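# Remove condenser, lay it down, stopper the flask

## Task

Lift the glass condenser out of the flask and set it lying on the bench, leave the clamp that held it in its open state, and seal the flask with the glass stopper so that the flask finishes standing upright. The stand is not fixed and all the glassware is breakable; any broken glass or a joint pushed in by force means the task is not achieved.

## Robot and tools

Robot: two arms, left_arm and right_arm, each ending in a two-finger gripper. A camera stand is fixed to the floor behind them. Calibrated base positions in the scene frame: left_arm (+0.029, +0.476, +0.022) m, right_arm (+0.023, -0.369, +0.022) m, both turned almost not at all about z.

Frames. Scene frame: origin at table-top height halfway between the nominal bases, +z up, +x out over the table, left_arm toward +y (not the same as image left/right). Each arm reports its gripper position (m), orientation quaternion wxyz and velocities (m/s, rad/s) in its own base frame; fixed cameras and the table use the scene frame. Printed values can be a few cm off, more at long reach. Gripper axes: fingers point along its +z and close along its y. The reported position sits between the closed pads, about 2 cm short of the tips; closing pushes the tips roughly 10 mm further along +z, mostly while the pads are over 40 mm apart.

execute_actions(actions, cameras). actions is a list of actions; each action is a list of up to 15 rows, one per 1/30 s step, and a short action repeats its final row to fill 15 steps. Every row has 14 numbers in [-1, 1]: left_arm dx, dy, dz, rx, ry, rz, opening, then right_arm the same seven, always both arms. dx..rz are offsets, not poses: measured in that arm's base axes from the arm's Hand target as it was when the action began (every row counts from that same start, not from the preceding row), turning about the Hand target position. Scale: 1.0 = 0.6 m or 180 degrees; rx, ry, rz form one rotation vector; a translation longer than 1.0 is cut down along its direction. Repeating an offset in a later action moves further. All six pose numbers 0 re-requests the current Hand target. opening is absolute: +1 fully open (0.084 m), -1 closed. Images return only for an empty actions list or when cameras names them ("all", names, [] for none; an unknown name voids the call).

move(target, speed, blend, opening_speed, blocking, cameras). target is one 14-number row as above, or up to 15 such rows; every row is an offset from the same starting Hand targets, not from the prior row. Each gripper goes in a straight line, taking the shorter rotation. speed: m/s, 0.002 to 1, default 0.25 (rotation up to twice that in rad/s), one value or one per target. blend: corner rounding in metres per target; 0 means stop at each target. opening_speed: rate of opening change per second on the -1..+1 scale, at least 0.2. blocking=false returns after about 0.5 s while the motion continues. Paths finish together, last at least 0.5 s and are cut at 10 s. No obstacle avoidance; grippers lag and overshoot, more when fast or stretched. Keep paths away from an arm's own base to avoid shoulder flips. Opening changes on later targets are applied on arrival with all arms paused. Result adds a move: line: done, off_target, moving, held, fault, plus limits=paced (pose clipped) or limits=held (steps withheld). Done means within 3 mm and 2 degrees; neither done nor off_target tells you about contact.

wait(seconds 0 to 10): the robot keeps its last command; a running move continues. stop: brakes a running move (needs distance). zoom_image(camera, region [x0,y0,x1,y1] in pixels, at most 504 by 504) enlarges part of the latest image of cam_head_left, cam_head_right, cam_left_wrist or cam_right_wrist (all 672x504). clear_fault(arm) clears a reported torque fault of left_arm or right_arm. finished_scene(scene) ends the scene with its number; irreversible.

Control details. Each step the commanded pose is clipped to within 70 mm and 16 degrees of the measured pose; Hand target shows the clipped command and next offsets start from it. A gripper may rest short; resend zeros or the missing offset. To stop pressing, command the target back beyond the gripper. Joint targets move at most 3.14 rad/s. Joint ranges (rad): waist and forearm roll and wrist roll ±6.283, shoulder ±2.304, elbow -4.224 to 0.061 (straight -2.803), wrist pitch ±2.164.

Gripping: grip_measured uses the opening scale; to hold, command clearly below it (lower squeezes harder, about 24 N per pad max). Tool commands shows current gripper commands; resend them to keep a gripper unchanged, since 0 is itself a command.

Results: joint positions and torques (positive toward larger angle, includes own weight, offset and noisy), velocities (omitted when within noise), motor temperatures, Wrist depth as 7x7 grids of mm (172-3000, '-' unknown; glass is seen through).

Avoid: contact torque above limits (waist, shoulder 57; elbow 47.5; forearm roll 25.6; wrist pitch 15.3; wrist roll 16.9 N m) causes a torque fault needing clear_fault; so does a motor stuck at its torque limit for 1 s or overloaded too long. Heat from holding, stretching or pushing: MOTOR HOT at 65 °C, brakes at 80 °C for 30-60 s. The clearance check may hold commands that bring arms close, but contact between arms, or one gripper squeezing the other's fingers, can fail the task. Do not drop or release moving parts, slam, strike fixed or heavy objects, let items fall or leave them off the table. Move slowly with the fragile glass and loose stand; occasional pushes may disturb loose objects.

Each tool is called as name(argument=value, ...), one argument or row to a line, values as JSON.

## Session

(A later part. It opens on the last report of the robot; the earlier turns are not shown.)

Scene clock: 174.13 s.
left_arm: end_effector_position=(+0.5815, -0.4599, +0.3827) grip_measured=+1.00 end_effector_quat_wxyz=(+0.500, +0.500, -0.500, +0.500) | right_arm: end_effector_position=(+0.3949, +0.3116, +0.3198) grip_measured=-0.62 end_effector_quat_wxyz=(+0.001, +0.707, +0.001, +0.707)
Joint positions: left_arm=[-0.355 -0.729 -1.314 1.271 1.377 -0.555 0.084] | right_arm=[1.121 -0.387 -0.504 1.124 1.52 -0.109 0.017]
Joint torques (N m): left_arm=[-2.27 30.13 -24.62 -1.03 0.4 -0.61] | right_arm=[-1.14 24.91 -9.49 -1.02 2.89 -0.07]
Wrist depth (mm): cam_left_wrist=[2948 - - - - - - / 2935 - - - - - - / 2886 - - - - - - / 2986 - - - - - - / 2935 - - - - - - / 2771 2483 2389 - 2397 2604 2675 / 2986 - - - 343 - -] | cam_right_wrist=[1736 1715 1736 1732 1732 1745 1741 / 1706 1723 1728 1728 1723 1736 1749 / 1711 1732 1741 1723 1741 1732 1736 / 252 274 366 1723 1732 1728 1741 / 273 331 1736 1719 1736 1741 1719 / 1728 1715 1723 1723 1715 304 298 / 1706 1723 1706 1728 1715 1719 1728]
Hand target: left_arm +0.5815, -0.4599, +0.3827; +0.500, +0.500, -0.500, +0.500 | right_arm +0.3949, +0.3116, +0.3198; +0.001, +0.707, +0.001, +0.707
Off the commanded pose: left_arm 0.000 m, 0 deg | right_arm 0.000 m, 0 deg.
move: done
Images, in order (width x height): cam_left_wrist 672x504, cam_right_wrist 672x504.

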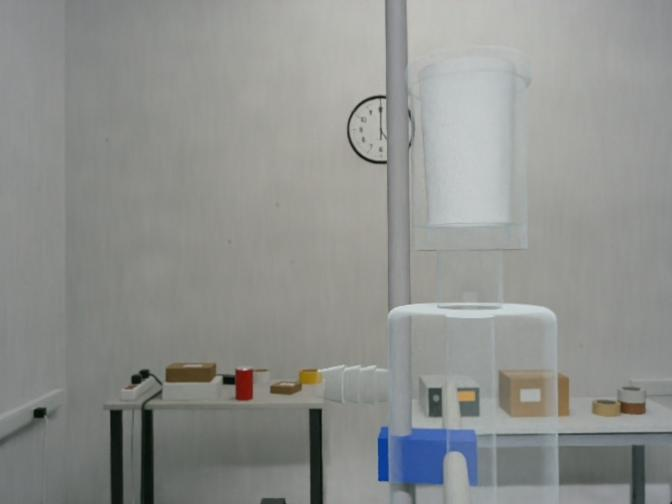

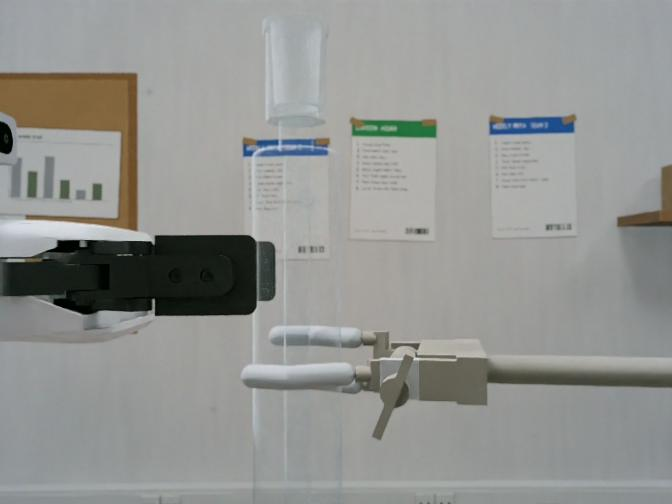

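move(
  target=[-0.0025,-0.045,0,0,0,0,1, 0,0,0,0,0,0,-0.6],
  speed=[0.05],
)

move(
  target=[0,0,0,0,0,0,0.12, 0,0,0,0,0,0,-0.6],
  opening_speed=0.6,
  cameras=["cam_left_wrist","cam_right_wrist"],
)

zoom_image(
  camera="cam_left_wrist",
  region=[270, 304, 670, 504],
)

zoom_image(
  camera="cam_right_wrist",
  region=[180, 220, 380, 370],
)

Scene clock: 175.83 s.
left_arm: end_effector_position=(+0.5800, -0.4869, +0.3827) grip_measured=+1.00 end_effector_quat_wxyz=(+0.500, +0.500, -0.500, +0.500) | right_arm: end_effector_position=(+0.3949, +0.3116, +0.3198) grip_measured=-0.62 end_effector_quat_wxyz=(+0.001, +0.707, +0.001, +0.707)
Joint positions: left_arm=[-0.396 -0.746 -1.344 1.238 1.352 -0.56 0.084] | right_arm=[1.121 -0.387 -0.504 1.124 1.52 -0.109 0.017]
Joint torques (N m): left_arm=[-4.19 30.21 -24.65 -0.68 0.35 -0.51] | right_arm=[-0.7 25.13 -9.48 -1.5 3.15 0.08]
Wrist depth (mm): cam_left_wrist=[2948 - - - - - - / - - - - - - - / 2960 - - - - - - / 2948 - - - - - - / 2960 - - - - - - / 2771 2595 2372 - 2501 2595 2664 / 2923 - - - 317 - -] | cam_right_wrist=[1715 1728 1741 1728 1728 1745 1741 / 1711 1723 1728 1745 1732 1741 1745 / 1711 1728 1732 1723 1728 1732 1736 / 272 271 272 1719 1732 1728 1728 / 271 273 351 1723 1732 1741 1723 / 1728 1723 1719 1723 1736 303 299 / 1719 1723 1732 1715 1732 1715 1732]
Hand target: left_arm +0.5800, -0.4869, +0.3827; +0.500, +0.500, -0.500, +0.500 | right_arm +0.3949, +0.3116, +0.3198; +0.001, +0.707, +0.001, +0.707
Off the commanded pose: left_arm 0.000 m, 0 deg | right_arm 0.000 m, 0 deg.
move: done

Scene clock: 177.53 s.
left_arm: end_effector_position=(+0.5800, -0.4869, +0.3827) grip_measured=+0.11 end_effector_quat_wxyz=(+0.500, +0.500, -0.500, +0.500) | right_arm: end_effector_position=(+0.3949, +0.3116, +0.3198) grip_measured=-0.62 end_effector_quat_wxyz=(+0.001, +0.707, +0.001, +0.707)
Joint positions: left_arm=[-0.396 -0.746 -1.344 1.238 1.352 -0.56 0.049] | right_arm=[1.121 -0.387 -0.504 1.124 1.52 -0.109 0.017]
Joint torques (N m): left_arm=[-2.72 30.7 -24.35 -0.89 0.47 -0.32] | right_arm=[-0.85 25.98 -9.98 -1.13 2.87 -0.04]
Wrist depth (mm): cam_left_wrist=[2899 - - - - - - / 2923 - - - - - - / 2886 - - - - - - / 2863 - - - - - - / 2960 - - - - - - / 2816 2614 2317 - 2474 2595 2727 / 2706 - - - 323 - 2999] | cam_right_wrist=[1732 1728 1728 1728 1736 1741 1754 / 1706 1719 1719 1719 1732 1736 1741 / 1706 1723 1732 1723 1728 1732 1741 / 273 271 284 1736 1741 1723 1736 / 272 278 350 1728 1728 1741 1728 / 1719 1715 1736 1711 1723 303 299 / 1702 1723 1711 1715 1732 1723 1741]
Hand target: left_arm +0.5800, -0.4869, +0.3827; +0.500, +0.500, -0.500, +0.500 | right_arm +0.3949, +0.3116, +0.3198; +0.001, +0.707, +0.001, +0.707
Off the commanded pose: left_arm 0.000 m, 0 deg | right_arm 0.000 m, 0 deg.
move: done
Images, in order (width x height): cam_left_wrist 672x504, cam_right_wrist 672x504.

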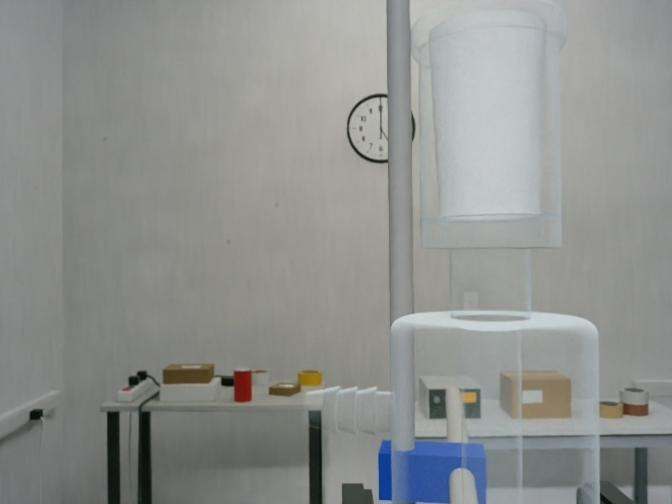

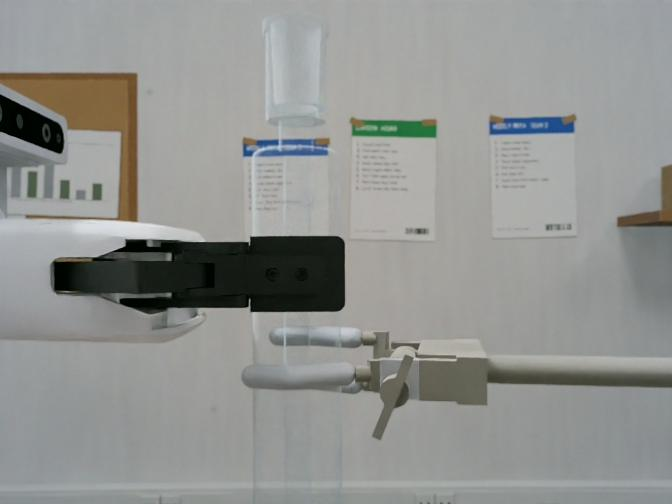

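Scaled by 1.260 from the camera's 672x504 image, which has a finer 960x720 frame.

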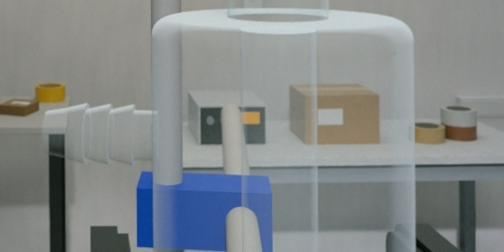

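Scaled by 2.520 from the camera's 672x504 image, which has a finer 960x720 frame.

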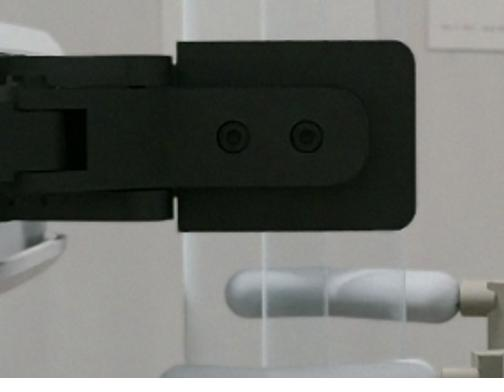

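zoom_image(
  camera="cam_left_wrist",
  region=[540, 404, 672, 504],
)

zoom_image(
  camera="cam_left_wrist",
  region=[310, 404, 442, 504],
)

Scaled by 3.818 from the camera's 672x504 image, which has a finer 960x720 frame.

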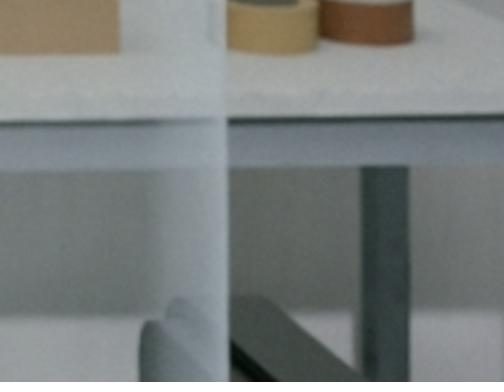

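Scaled by 3.818 from the camera's 672x504 image, which has a finer 960x720 frame.

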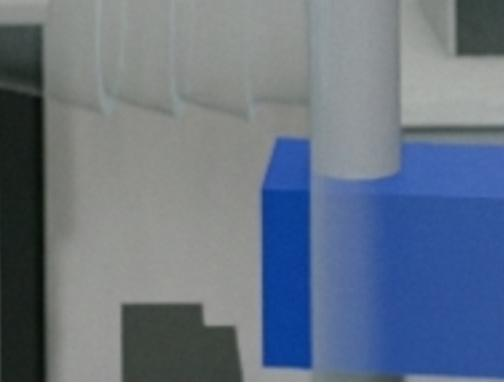

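move(
  target=[0,0,0,0,0,0,0.0, 0,0,0,0,0,0,-0.6],
  opening_speed=0.2,
  cameras=["cam_left_wrist","cam_right_wrist"],
)

zoom_image(
  camera="cam_left_wrist",
  region=[540, 404, 672, 504],
)

zoom_image(
  camera="cam_left_wrist",
  region=[310, 404, 442, 504],
)

Scene clock: 180.03 s.
left_arm: end_effector_position=(+0.5800, -0.4869, +0.3827) grip_measured=-0.01 end_effector_quat_wxyz=(+0.500, +0.500, -0.500, +0.500) | right_arm: end_effector_position=(+0.3949, +0.3116, +0.3198) grip_measured=-0.62 end_effector_quat_wxyz=(+0.001, +0.707, +0.001, +0.707)
Joint positions: left_arm=[-0.396 -0.746 -1.344 1.238 1.352 -0.56 0.044] | right_arm=[1.121 -0.387 -0.504 1.124 1.52 -0.109 0.017]
Joint torques (N m): left_arm=[-4.66 32.73 -24.72 -1.29 0.67 -0.28] | right_arm=[-1.91 25.97 -8.88 -1.42 2.94 -0.03]
Wrist depth (mm): cam_left_wrist=[2999 - - - - - - / 2923 - - - - - - / 2851 - - - - - - / 2973 - - - - - - / 2886 - - - - - - / 2793 2624 2356 - 2547 2585 2696 / 2911 - - - 323 - 2948] | cam_right_wrist=[1723 1732 1728 1723 1741 1741 1732 / 1719 1741 1736 1736 1732 1732 1723 / 1706 1728 1723 1732 1732 1732 1741 / 272 272 286 1715 1736 1728 1736 / 272 278 351 1728 1728 1745 1745 / 1715 1715 1719 1706 1728 304 298 / 1711 1715 1715 1715 1715 1719 1715]
Hand target: left_arm +0.5800, -0.4869, +0.3827; +0.500, +0.500, -0.500, +0.500 | right_arm +0.3949, +0.3116, +0.3198; +0.001, +0.707, +0.001, +0.707
Off the commanded pose: left_arm 0.000 m, 0 deg | right_arm 0.000 m, 0 deg.
move: done
Images, in order (width x height): cam_left_wrist 672x504, cam_right_wrist 672x504.

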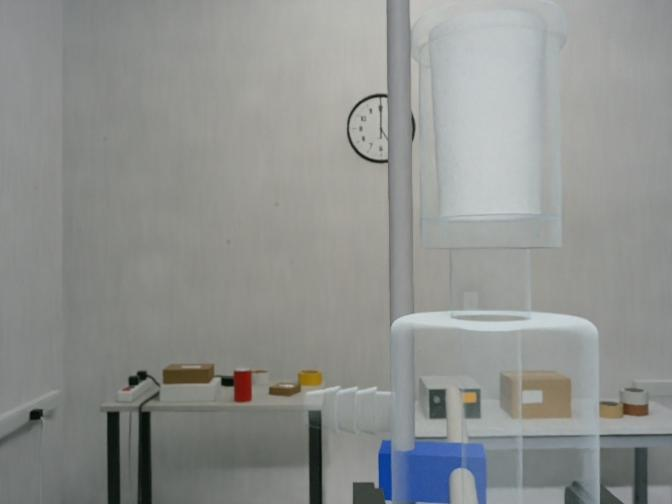

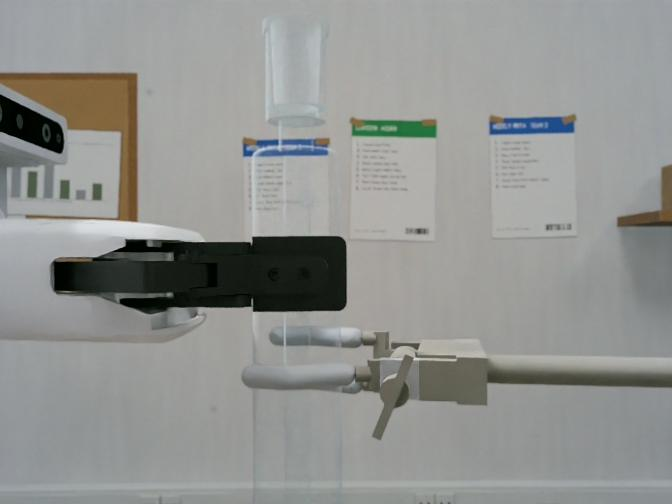

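Scaled by 3.818 from the camera's 672x504 image, which has a finer 960x720 frame.

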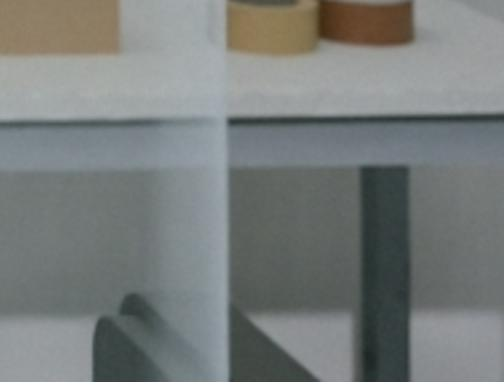

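Scaled by 3.818 from the camera's 672x504 image, which has a finer 960x720 frame.

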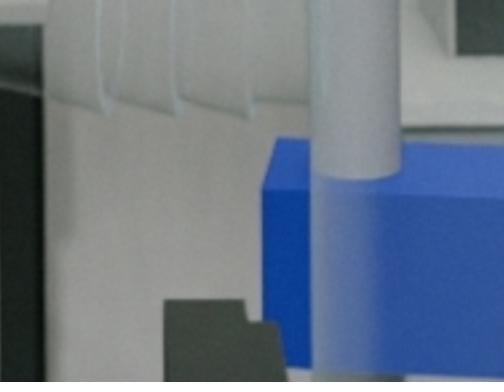

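move(
  target=[0.002,0,0,0,0,0,0.0, 0,0,0,0,0,0,-0.6],
  speed=0.02,
)

move(
  target=[0,0,0,0,0,0,-0.08, 0,0,0,0,0,0,-0.6],
  opening_speed=0.2,
  cameras=["cam_left_wrist"],
)

zoom_image(
  camera="cam_left_wrist",
  region=[340, 304, 640, 504],
)

Scene clock: 181.47 s.
left_arm: end_effector_position=(+0.5812, -0.4869, +0.3827) grip_measured=-0.01 end_effector_quat_wxyz=(+0.500, +0.500, -0.500, +0.500) | right_arm: end_effector_position=(+0.3949, +0.3116, +0.3198) grip_measured=-0.62 end_effector_quat_wxyz=(+0.001, +0.707, +0.001, +0.707)
Joint positions: left_arm=[-0.395 -0.749 -1.348 1.239 1.351 -0.562 0.044] | right_arm=[1.121 -0.387 -0.504 1.124 1.52 -0.109 0.017]
Joint torques (N m): left_arm=[2.17 31.72 -24.56 -0.01 0.59 -0.37] | right_arm=[-1.43 26.19 -9.77 -1.48 2.93 0.03]
Wrist depth (mm): cam_left_wrist=[2999 - - - - - - / 2960 - - - - - - / 2923 - - - - - - / 2886 - - - - - - / 2911 - - - - - - / 2816 2575 2356 - 2519 2585 2664 / 2911 - - - 318 2397 2999] | cam_right_wrist=[1736 1723 1741 1749 1745 1741 1745 / 1706 1711 1723 1723 1736 1728 1732 / 1706 1719 1736 1732 1719 1736 1741 / 274 274 287 1723 1749 1719 1745 / 273 278 350 1741 1728 1715 1736 / 1719 1715 1728 1723 1711 303 298 / 1702 1711 1719 1728 1715 1736 1719]
Hand target: left_arm +0.5812, -0.4869, +0.3827; +0.500, +0.500, -0.500, +0.500 | right_arm +0.3949, +0.3116, +0.3198; +0.001, +0.707, +0.001, +0.707
Off the commanded pose: left_arm 0.000 m, 0 deg | right_arm 0.000 m, 0 deg.
move: done

Scene clock: 182.07 s.
left_arm: end_effector_position=(+0.5812, -0.4869, +0.3827) grip_measured=-0.08 end_effector_quat_wxyz=(+0.500, +0.500, -0.500, +0.500) | right_arm: end_effector_position=(+0.3949, +0.3116, +0.3198) grip_measured=-0.62 end_effector_quat_wxyz=(+0.001, +0.707, +0.001, +0.707)
Joint positions: left_arm=[-0.395 -0.749 -1.348 1.239 1.351 -0.562 0.041] | right_arm=[1.121 -0.387 -0.504 1.124 1.52 -0.109 0.017]
Joint torques (N m): left_arm=[2.21 32.72 -25.06 -0.66 0.3 -0.15] | right_arm=[-1.81 25.44 -9.65 -1.38 3 -0.03]
Wrist depth (mm): cam_left_wrist=[2935 - - - - - - / 2948 - - - - - - / 2874 - - - - - - / 2960 - - - - - - / 2935 - - - - - - / 2738 2547 2389 - 2501 2624 2696 / 2911 - - - 322 2389 -] | cam_right_wrist=[1719 1719 1728 1728 1741 1732 1741 / 1702 1728 1723 1736 1723 1736 1749 / 1711 1719 1715 1732 1732 1715 1736 / 274 274 289 1728 1728 1741 1745 / 273 279 351 1723 1723 1736 1741 / 1711 1719 1728 1723 1732 303 298 / 1715 1694 1702 1732 1706 1706 1728]
Hand target: left_arm +0.5812, -0.4869, +0.3827; +0.500, +0.500, -0.500, +0.500 | right_arm +0.3949, +0.3116, +0.3198; +0.001, +0.707, +0.001, +0.707
Off the commanded pose: left_arm 0.000 m, 0 deg | right_arm 0.000 m, 0 deg.
move: done
Images, in order (width x height): cam_left_wrist 672x504.

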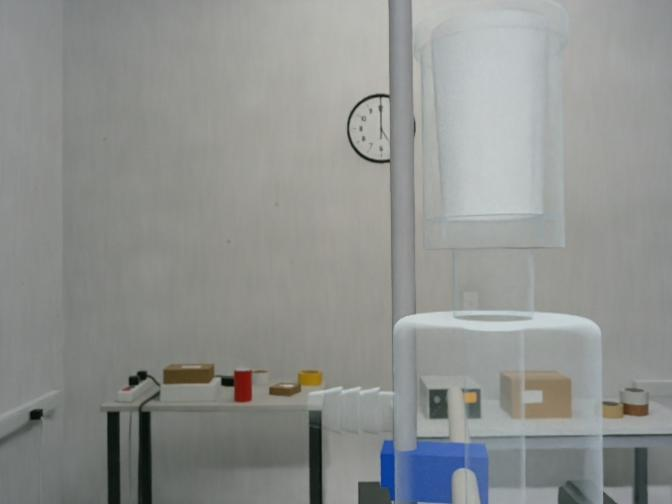

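Scaled by 1.680 from the camera's 672x504 image, which has a finer 960x720 frame.

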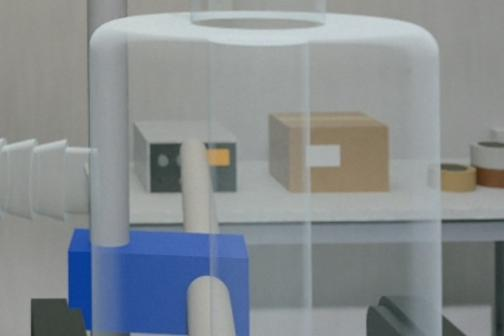

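move(
  target=[0,0,0,0,0,0,-0.15, 0,0,0,0,0,0,-0.6],
  opening_speed=0.2,
  cameras=["cam_left_wrist"],
)

zoom_image(
  camera="cam_left_wrist",
  region=[540, 404, 672, 504],
)

zoom_image(
  camera="cam_left_wrist",
  region=[310, 404, 442, 504],
)

Scene clock: 183.33 s.
left_arm: end_effector_position=(+0.5812, -0.4869, +0.3827) grip_measured=-0.08 end_effector_quat_wxyz=(+0.500, +0.500, -0.500, +0.500) | right_arm: end_effector_position=(+0.3949, +0.3116, +0.3198) grip_measured=-0.62 end_effector_quat_wxyz=(+0.001, +0.707, +0.001, +0.707)
Joint positions: left_arm=[-0.395 -0.749 -1.348 1.239 1.351 -0.562 0.041] | right_arm=[1.121 -0.387 -0.504 1.124 1.52 -0.109 0.017]
Joint torques (N m): left_arm=[2.47 29.57 -24.71 -1.38 0.51 0.27] | right_arm=[-1.28 25.84 -9.65 -1.17 2.93 -0.03]
Wrist depth (mm): cam_left_wrist=[2935 - - - - - - / 2911 - - - - - - / 2828 - - - - - - / 2986 - - - - - - / 2911 - - - - - - / 2782 2696 2348 - 2519 2614 2685 / 2886 - - - 322 2372 -] | cam_right_wrist=[1723 1741 1736 1745 1736 1736 1741 / 1715 1719 1732 1728 1732 1732 1732 / 1706 1728 1741 1732 1732 1736 1749 / 274 274 288 1732 1723 1736 1723 / 273 278 351 1736 1732 1736 1736 / 1719 1706 1728 1711 1723 303 298 / 1715 1723 1706 1711 1728 1723 1728]
Hand target: left_arm +0.5812, -0.4869, +0.3827; +0.500, +0.500, -0.500, +0.500 | right_arm +0.3949, +0.3116, +0.3198; +0.001, +0.707, +0.001, +0.707
Off the commanded pose: left_arm 0.000 m, 0 deg | right_arm 0.000 m, 0 deg.
move: done
Images, in order (width x height): cam_left_wrist 672x504.

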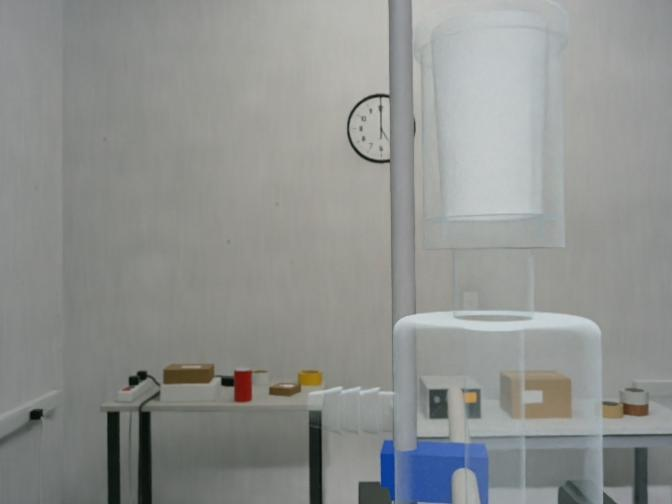

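Scaled by 3.818 from the camera's 672x504 image, which has a finer 960x720 frame.

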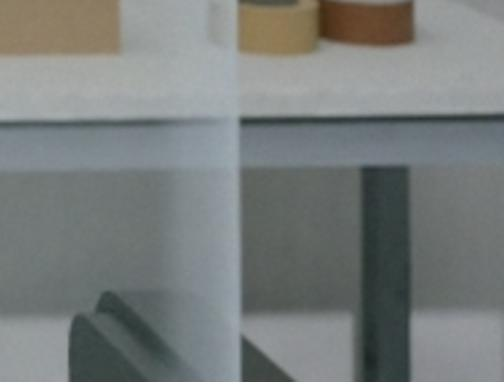

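Scaled by 3.818 from the camera's 672x504 image, which has a finer 960x720 frame.

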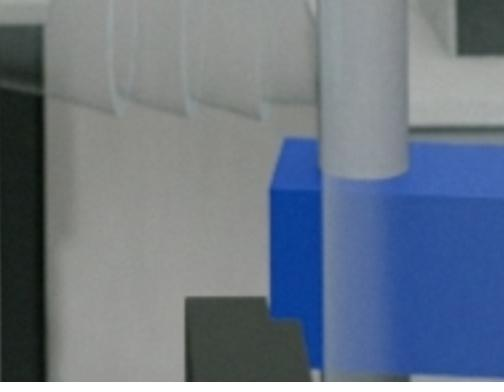

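move(
  target=[-0.0009,0,0,0,0,0,-0.3, 0,0,0,0,0,0,-0.6],
  speed=0.01,
  opening_speed=0.2,
  cameras=["cam_left_wrist", "cam_right_wrist"],
)

zoom_image(
  camera="cam_right_wrist",
  region=[220, 300, 440, 465],
)

Scene clock: 185.00 s.
left_arm: end_effector_position=(+0.5807, -0.4869, +0.3827) grip_measured=-0.08 end_effector_quat_wxyz=(+0.500, +0.500, -0.500, +0.500) | right_arm: end_effector_position=(+0.3949, +0.3116, +0.3198) grip_measured=-0.62 end_effector_quat_wxyz=(+0.001, +0.707, +0.001, +0.707)
Joint positions: left_arm=[-0.396 -0.748 -1.346 1.238 1.351 -0.561 0.041] | right_arm=[1.121 -0.387 -0.504 1.124 1.52 -0.109 0.017]
Joint torques (N m): left_arm=[-4.01 39.02 -17.98 -0.69 1.33 0.15] | right_arm=[-1.22 27.62 -9.28 -0.8 2.91 -0.01]
Wrist depth (mm): cam_left_wrist=[2935 - - - - - - / 2923 - - - - - - / 2935 - - - - - - / 2911 - - - - - - / 2948 - - - - - - / 2793 2575 2405 - 2465 2556 2727 / 2863 - - - 323 2448 2986] | cam_right_wrist=[1723 1728 1732 1732 1745 1732 1732 / 1719 1723 1723 1741 1736 1754 1745 / 1719 1719 1728 1732 1736 1728 1745 / 274 274 288 1715 1745 1736 1728 / 272 278 351 1728 1728 1715 1745 / 1719 1702 1715 1723 1719 303 298 / 1715 1706 1715 1723 1732 1723 1711]
Hand target: left_arm +0.5807, -0.4869, +0.3827; +0.500, +0.500, -0.500, +0.500 | right_arm +0.3949, +0.3116, +0.3198; +0.001, +0.707, +0.001, +0.707
Off the commanded pose: left_arm 0.000 m, 0 deg | right_arm 0.000 m, 0 deg.
move: done
Images, in order (width x height): cam_left_wrist 672x504, cam_right_wrist 672x504.

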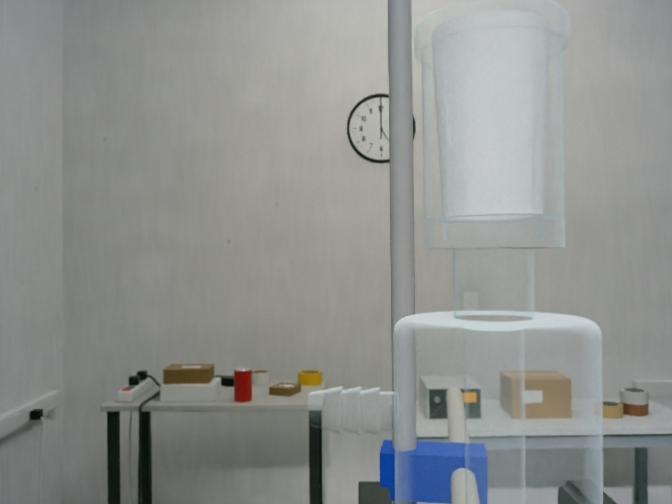

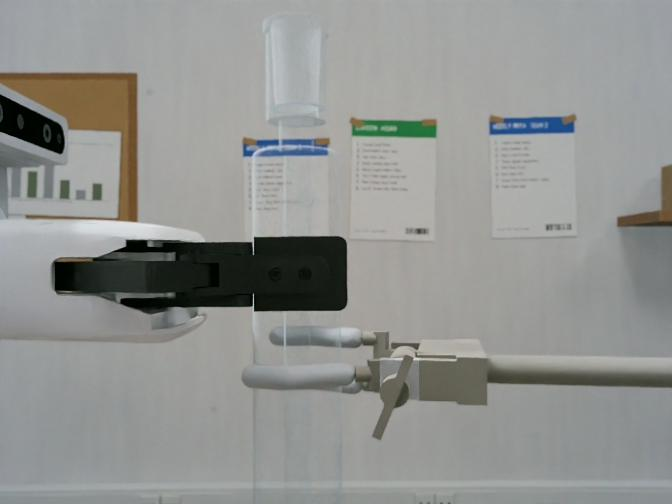

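Scaled by 2.291 from the camera's 672x504 image, which has a finer 960x720 frame.

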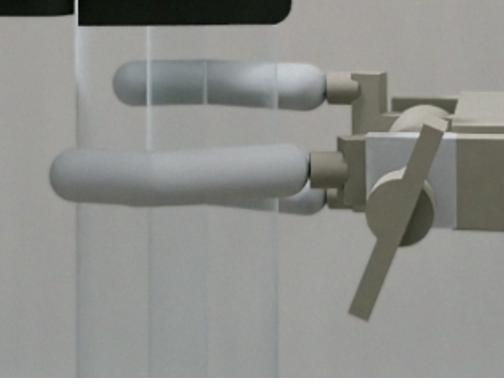

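move(
  target=[0,0,0.0083,0,0,0,-0.5, 0,0,0,0,0,0,-0.6],
  speed=0.015,
  opening_speed=0.3,
  cameras=["cam_left_wrist", "cam_right_wrist"],
)

Scene clock: 186.50 s.
left_arm: end_effector_position=(+0.5807, -0.4869, +0.3877) grip_measured=-0.08 end_effector_quat_wxyz=(+0.500, +0.500, -0.500, +0.500) | right_arm: end_effector_position=(+0.3949, +0.3116, +0.3198) grip_measured=-0.62 end_effector_quat_wxyz=(+0.001, +0.707, +0.001, +0.707)
Joint positions: left_arm=[-0.396 -0.74 -1.347 1.24 1.349 -0.569 0.041] | right_arm=[1.121 -0.387 -0.504 1.124 1.52 -0.109 0.017]
Joint torques (N m): left_arm=[-4.26 39.99 -26.31 -0.43 0.83 -0.48] | right_arm=[-1.39 26.17 -9.82 -1.54 3.09 -0.03]
Wrist depth (mm): cam_left_wrist=[2948 - - - - - - / 2923 - - - - - - / 2999 - - - - - - / 2923 - - - - - - / 2960 - - - - - - / 2782 2614 2333 - 2547 2644 2685 / 2886 - - - 323 2405 -] | cam_right_wrist=[1732 1732 1745 1736 1736 1741 1754 / 1706 1736 1754 1728 1754 1732 1741 / 1711 1728 1723 1728 1728 1736 1741 / 273 264 285 296 1723 1723 1745 / 273 299 1719 1736 1728 1728 1736 / 1719 1711 1719 1723 1711 303 298 / 1723 1711 1719 1723 1719 1715 1732]
Hand target: left_arm +0.5807, -0.4869, +0.3877; +0.500, +0.500, -0.500, +0.500 | right_arm +0.3949, +0.3116, +0.3198; +0.001, +0.707, +0.001, +0.707
Off the commanded pose: left_arm 0.000 m, 0 deg | right_arm 0.000 m, 0 deg.
move: done
Images, in order (width x height): cam_left_wrist 672x504, cam_right_wrist 672x504.

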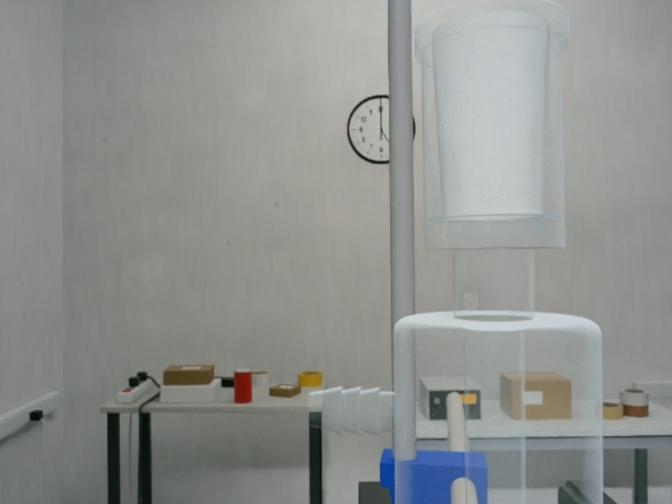

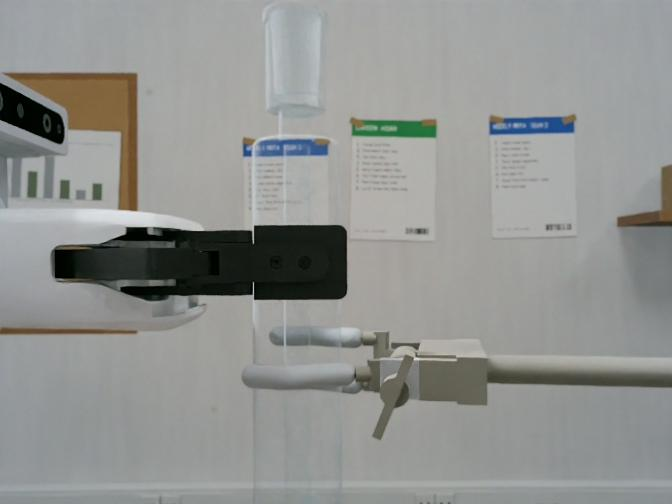

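move(
  target=[0,0,0.0583,0,0,0,-0.5, 0,0,-0.1333,0,0,0,-0.6],
  speed=0.04,
  cameras=["cam_left_wrist", "cam_right_wrist"],
)

zoom_image(
  camera="cam_right_wrist",
  region=[200, 354, 400, 504],
)

zoom_image(
  camera="cam_right_wrist",
  region=[200, 200, 400, 350],
)

Scene clock: 191.40 s.
left_arm: end_effector_position=(+0.5807, -0.4869, +0.4227) grip_measured=-0.08 end_effector_quat_wxyz=(+0.500, +0.500, -0.500, +0.500) | right_arm: end_effector_position=(+0.3949, +0.3116, +0.2398) grip_measured=-0.62 end_effector_quat_wxyz=(+0.001, +0.707, +0.001, +0.707)
Joint positions: left_arm=[-0.396 -0.689 -1.355 1.253 1.33 -0.626 0.041] | right_arm=[1.121 -0.639 -0.554 1.122 1.608 0.074 0.017]
Joint torques (N m): left_arm=[0.59 40.36 -25.99 -0.46 0.79 -0.67] | right_arm=[-0.85 31.01 -8.61 0.98 3.21 0.54]
Wrist depth (mm): cam_left_wrist=[2948 - - - - - - / 2948 - - - - - - / 2874 - - - - - - / 2923 - - - - - - / 2899 - - - - - - / 2793 - - - 2696 2547 - / 2973 - - - 2356 - -] | cam_right_wrist=[276 292 345 345 1728 1745 1736 / 1706 1706 1728 1741 1732 1745 1736 / 1711 1706 1719 288 281 1728 297 / 1706 1711 1723 1719 1732 1745 1728 / 1711 1715 1723 1719 1732 1732 1728 / 1723 1711 1732 1719 1728 1732 1728 / 1711 1723 - 330 1673 1711 1690]
Hand target: left_arm +0.5807, -0.4869, +0.4227; +0.500, +0.500, -0.500, +0.500 | right_arm +0.3949, +0.3116, +0.2398; +0.001, +0.707, +0.001, +0.707
Off the commanded pose: left_arm 0.000 m, 0 deg | right_arm 0.000 m, 0 deg.
move: done
Images, in order (width x height): cam_left_wrist 672x504, cam_right_wrist 672x504.

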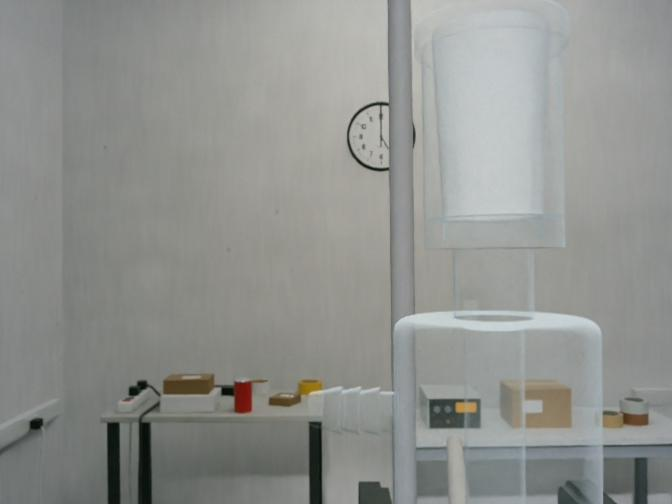

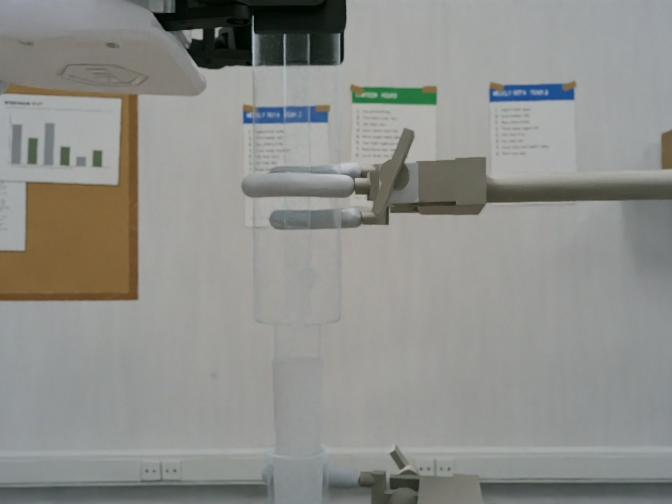

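Scaled by 2.520 from the camera's 672x504 image, which has a finer 960x720 frame.

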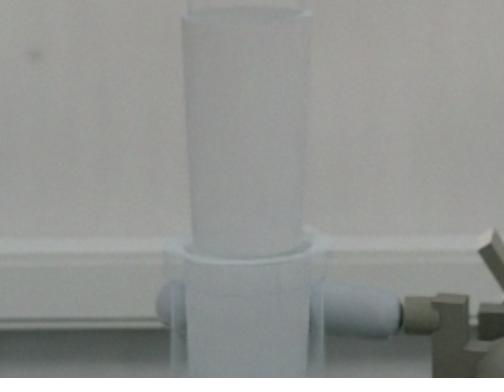

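Scaled by 2.520 from the camera's 672x504 image, which has a finer 960x720 frame.

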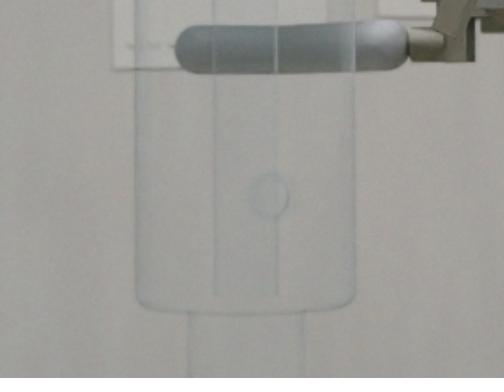

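move(
  target=[0,0,0.0233,0,0,0,-0.5, 0,0,0,0,0,0,-0.6],
  speed=0.04,
  cameras=["cam_left_wrist", "cam_right_wrist"],
)

zoom_image(
  camera="cam_right_wrist",
  region=[200, 354, 400, 504],
)

zoom_image(
  camera="cam_right_wrist",
  region=[200, 200, 400, 350],
)

Scene clock: 193.17 s.
left_arm: end_effector_position=(+0.5807, -0.4869, +0.4366) grip_measured=-0.08 end_effector_quat_wxyz=(+0.500, +0.500, -0.500, +0.500) | right_arm: end_effector_position=(+0.3949, +0.3116, +0.2398) grip_measured=-0.62 end_effector_quat_wxyz=(+0.001, +0.707, +0.001, +0.707)
Joint positions: left_arm=[-0.396 -0.67 -1.361 1.259 1.323 -0.65 0.041] | right_arm=[1.121 -0.639 -0.554 1.122 1.608 0.074 0.017]
Joint torques (N m): left_arm=[2.92 39.43 -27.24 -0.19 0.67 -0.4] | right_arm=[-2.33 31.26 -8.84 0.8 2.95 0.18]
Wrist depth (mm): cam_left_wrist=[2948 - - - - - - / 2935 - - - - - - / 2923 - - - - - - / 2863 - - - - - - / 2935 - - - - - - / 2816 - - - 2738 2634 - / 2948 - - - 2364 - 2899] | cam_right_wrist=[306 309 351 1741 1745 1745 1736 / 1711 1723 1719 1723 1736 1741 1741 / 1698 1702 1723 288 281 1723 297 / 1694 1723 1723 1732 1723 1732 1741 / 1719 1715 1719 1728 1723 1736 1732 / 1706 1719 1736 1732 1711 1723 1719 / 1706 1711 1719 331 1673 1706 1690]
Hand target: left_arm +0.5807, -0.4869, +0.4367; +0.500, +0.500, -0.500, +0.500 | right_arm +0.3949, +0.3116, +0.2398; +0.001, +0.707, +0.001, +0.707
Off the commanded pose: left_arm 0.000 m, 0 deg | right_arm 0.000 m, 0 deg.
move: done
Images, in order (width x height): cam_left_wrist 672x504, cam_right_wrist 672x504.

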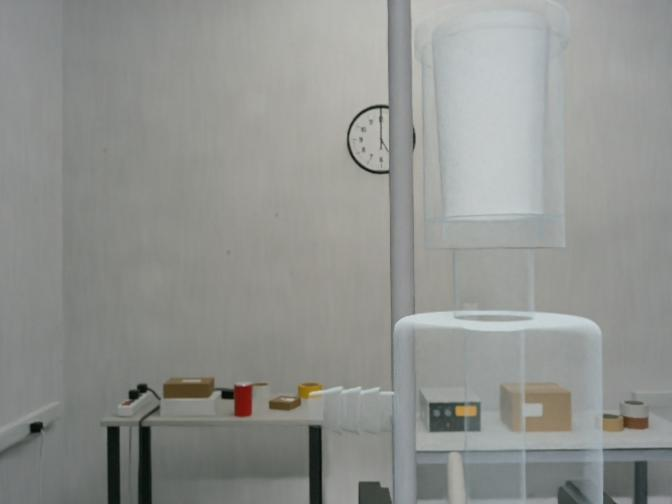

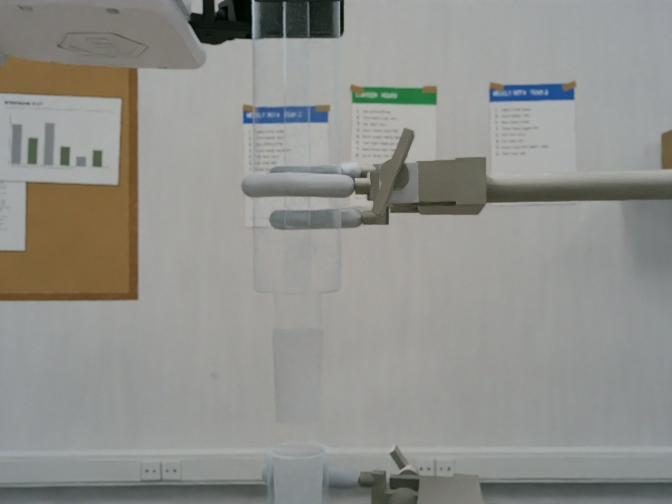

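Scaled by 2.520 from the camera's 672x504 image, which has a finer 960x720 frame.

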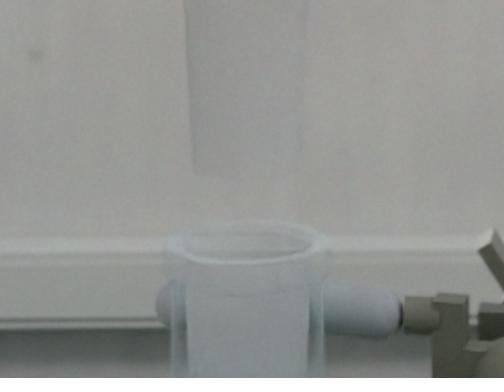

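Scaled by 2.520 from the camera's 672x504 image, which has a finer 960x720 frame.

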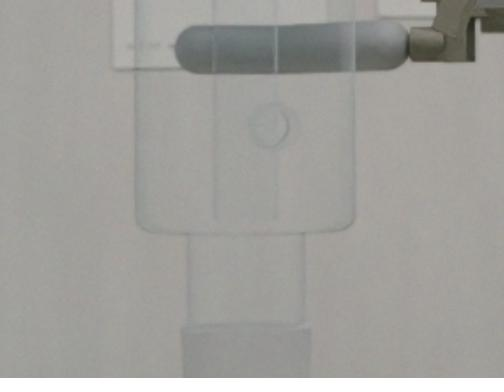

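execute_actions(
  actions=[],
)

Scene clock: 194.93 s.
left_arm: end_effector_position=(+0.5807, -0.4869, +0.4367) grip_measured=-0.08 end_effector_quat_wxyz=(+0.500, +0.500, -0.500, +0.500) | right_arm: end_effector_position=(+0.3949, +0.3116, +0.2398) grip_measured=-0.62 end_effector_quat_wxyz=(+0.001, +0.707, +0.001, +0.707)
Joint positions: left_arm=[-0.396 -0.67 -1.361 1.259 1.323 -0.65 0.041] | right_arm=[1.121 -0.639 -0.554 1.122 1.608 0.074 0.017]
Joint velocities: within noise
Joint torques (N m): left_arm=[2.2 38.01 -27.4 -0.38 0.83 -0.67] | right_arm=[-2.03 31.17 -9.38 0.52 2.98 0.08]
Motor temperatures (°C): left_arm=[25 29 33 27 30 29] | right_arm=[25 27 31 28 32 31]
Wrist depth (mm): cam_left_wrist=[2899 - - - - - - / 2999 - - - - - - / 2935 - - - - - - / 2973 - - - - - - / 2973 - - - - - - / 2839 - - - 2749 2604 - / 2948 - - - 2397 - 2935] | cam_right_wrist=[305 310 351 1723 1741 1741 1749 / 1719 1732 1736 1736 1749 1745 1732 / 1715 1706 1728 288 282 1732 297 / 1702 1719 1732 1732 1728 1736 1741 / 1732 1711 1711 1715 1732 1719 1728 / 1711 1732 1728 1702 1728 1728 1719 / 1715 1711 1715 331 1653 1698 1694]
Hand target: left_arm +0.5807, -0.4869, +0.4367; +0.500, +0.500, -0.500, +0.500 | right_arm +0.3949, +0.3116, +0.2398; +0.001, +0.707, +0.001, +0.707
Tool commands: left_gripper/opening=-0.5 right_gripper/opening=-0.6
Off the commanded pose: left_arm 0.000 m, 0 deg | right_arm 0.000 m, 0 deg.

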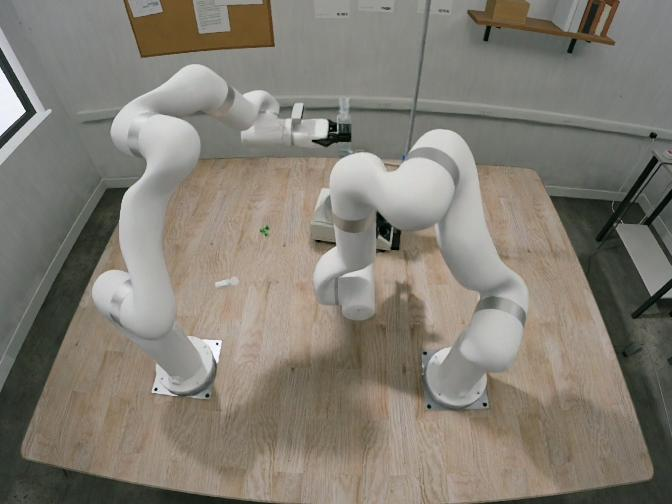

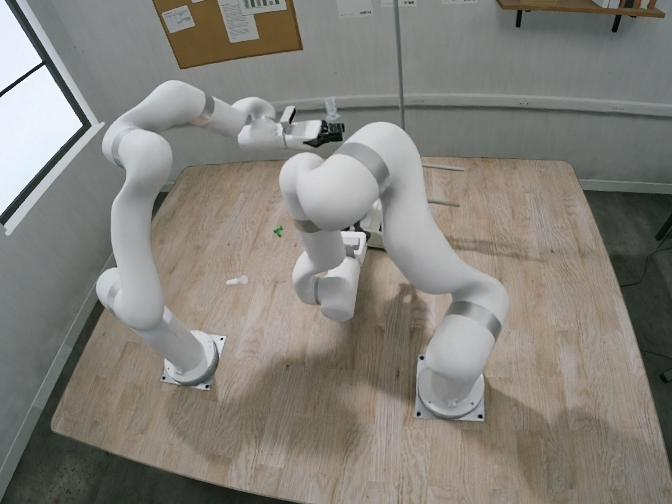

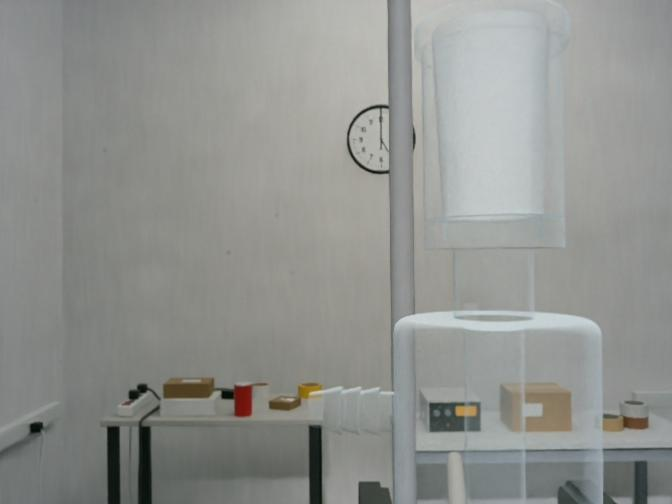

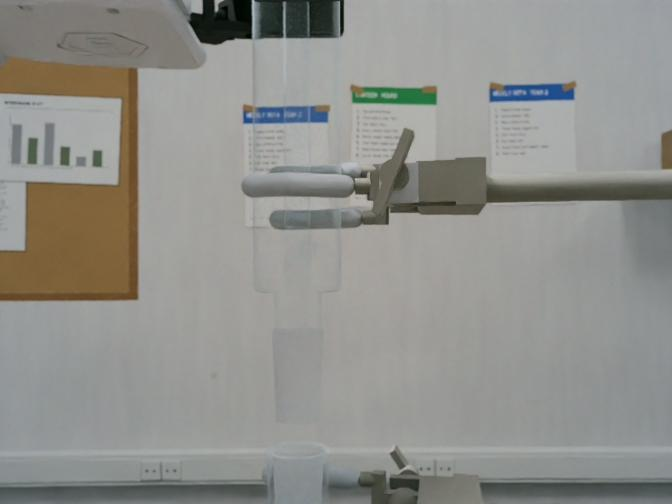

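zoom_image(
  camera="cam_left_wrist",
  region=[330, 380, 672, 504],
)

zoom_image(
  camera="cam_right_wrist",
  region=[180, 100, 500, 340],
)

Scaled by 1.474 from the camera's 672x504 image, which has a finer 960x720 frame.

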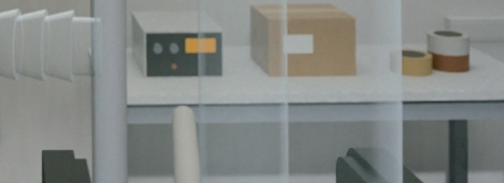

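Scaled by 1.575 from the camera's 672x504 image, which has a finer 960x720 frame.

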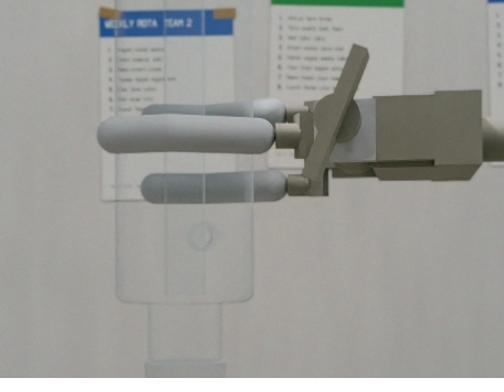

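move(
  target=[
    [-0.005, 0, -0.0067, 0, 0, 0, -0.5, 0, 0, 0, 0, 0, 0, -0.6],
    [-0.005, 0.025, -0.0067, 0, 0, 0, -0.5, 0, 0, 0, 0, 0, 0, -0.6],
  ],
  speed=0.02,
  cameras=["cam_right_wrist", "cam_left_wrist"],
)

Scene clock: 198.67 s.
left_arm: end_effector_position=(+0.5777, -0.4720, +0.4326) grip_measured=-0.08 end_effector_quat_wxyz=(+0.500, +0.500, -0.500, +0.500) | right_arm: end_effector_position=(+0.3949, +0.3116, +0.2398) grip_measured=-0.62 end_effector_quat_wxyz=(+0.001, +0.707, +0.001, +0.707)
Joint positions: left_arm=[-0.375 -0.657 -1.329 1.271 1.34 -0.636 0.041] | right_arm=[1.121 -0.639 -0.554 1.122 1.608 0.074 0.017]
Joint torques (N m): left_arm=[2.29 38.08 -20.25 -0.49 2.39 0.35] | right_arm=[-3.17 30.64 -8.71 1.36 2.79 0.13]
Wrist depth (mm): cam_left_wrist=[2935 - - - - - - / 2960 - - - - - - / 2935 - - - - - - / 2999 - - - - - - / 2999 - - - - - - / 2793 - - - 2727 2556 - / 2839 - - - 2372 - -] | cam_right_wrist=[294 324 345 1736 1741 1736 1732 / 1711 1723 1736 1741 1736 1763 1749 / 1715 1706 1736 288 281 1736 298 / 1706 1723 1723 1719 1732 1728 1728 / 1719 1728 1736 1728 1728 1741 1732 / 1706 1728 1723 1723 1723 1723 1745 / 1719 1715 1715 331 1673 1694 1702]
Hand target: left_arm +0.5777, -0.4719, +0.4326; +0.500, +0.500, -0.500, +0.500 | right_arm +0.3949, +0.3116, +0.2398; +0.001, +0.707, +0.001, +0.707
Off the commanded pose: left_arm 0.000 m, 0 deg | right_arm 0.000 m, 0 deg.
move: done
Images, in order (width x height): cam_left_wrist 672x504, cam_right_wrist 672x504.

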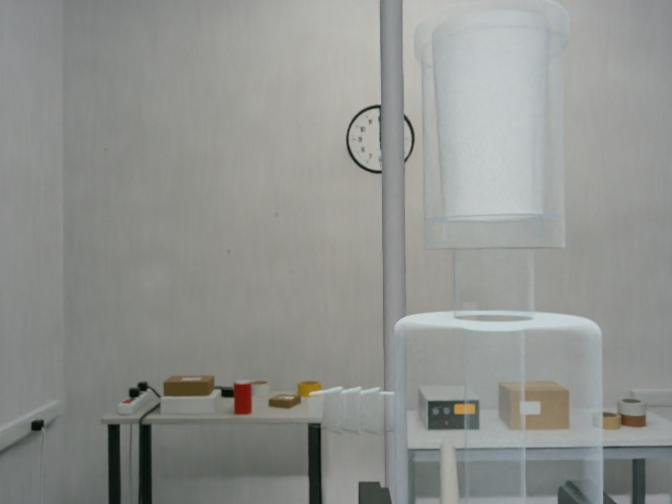

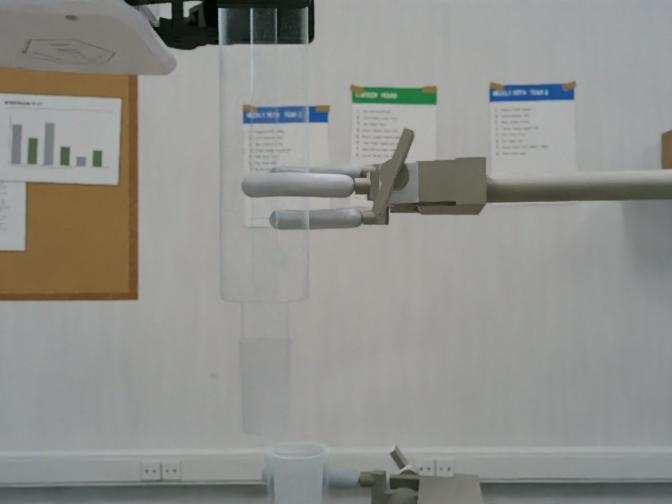

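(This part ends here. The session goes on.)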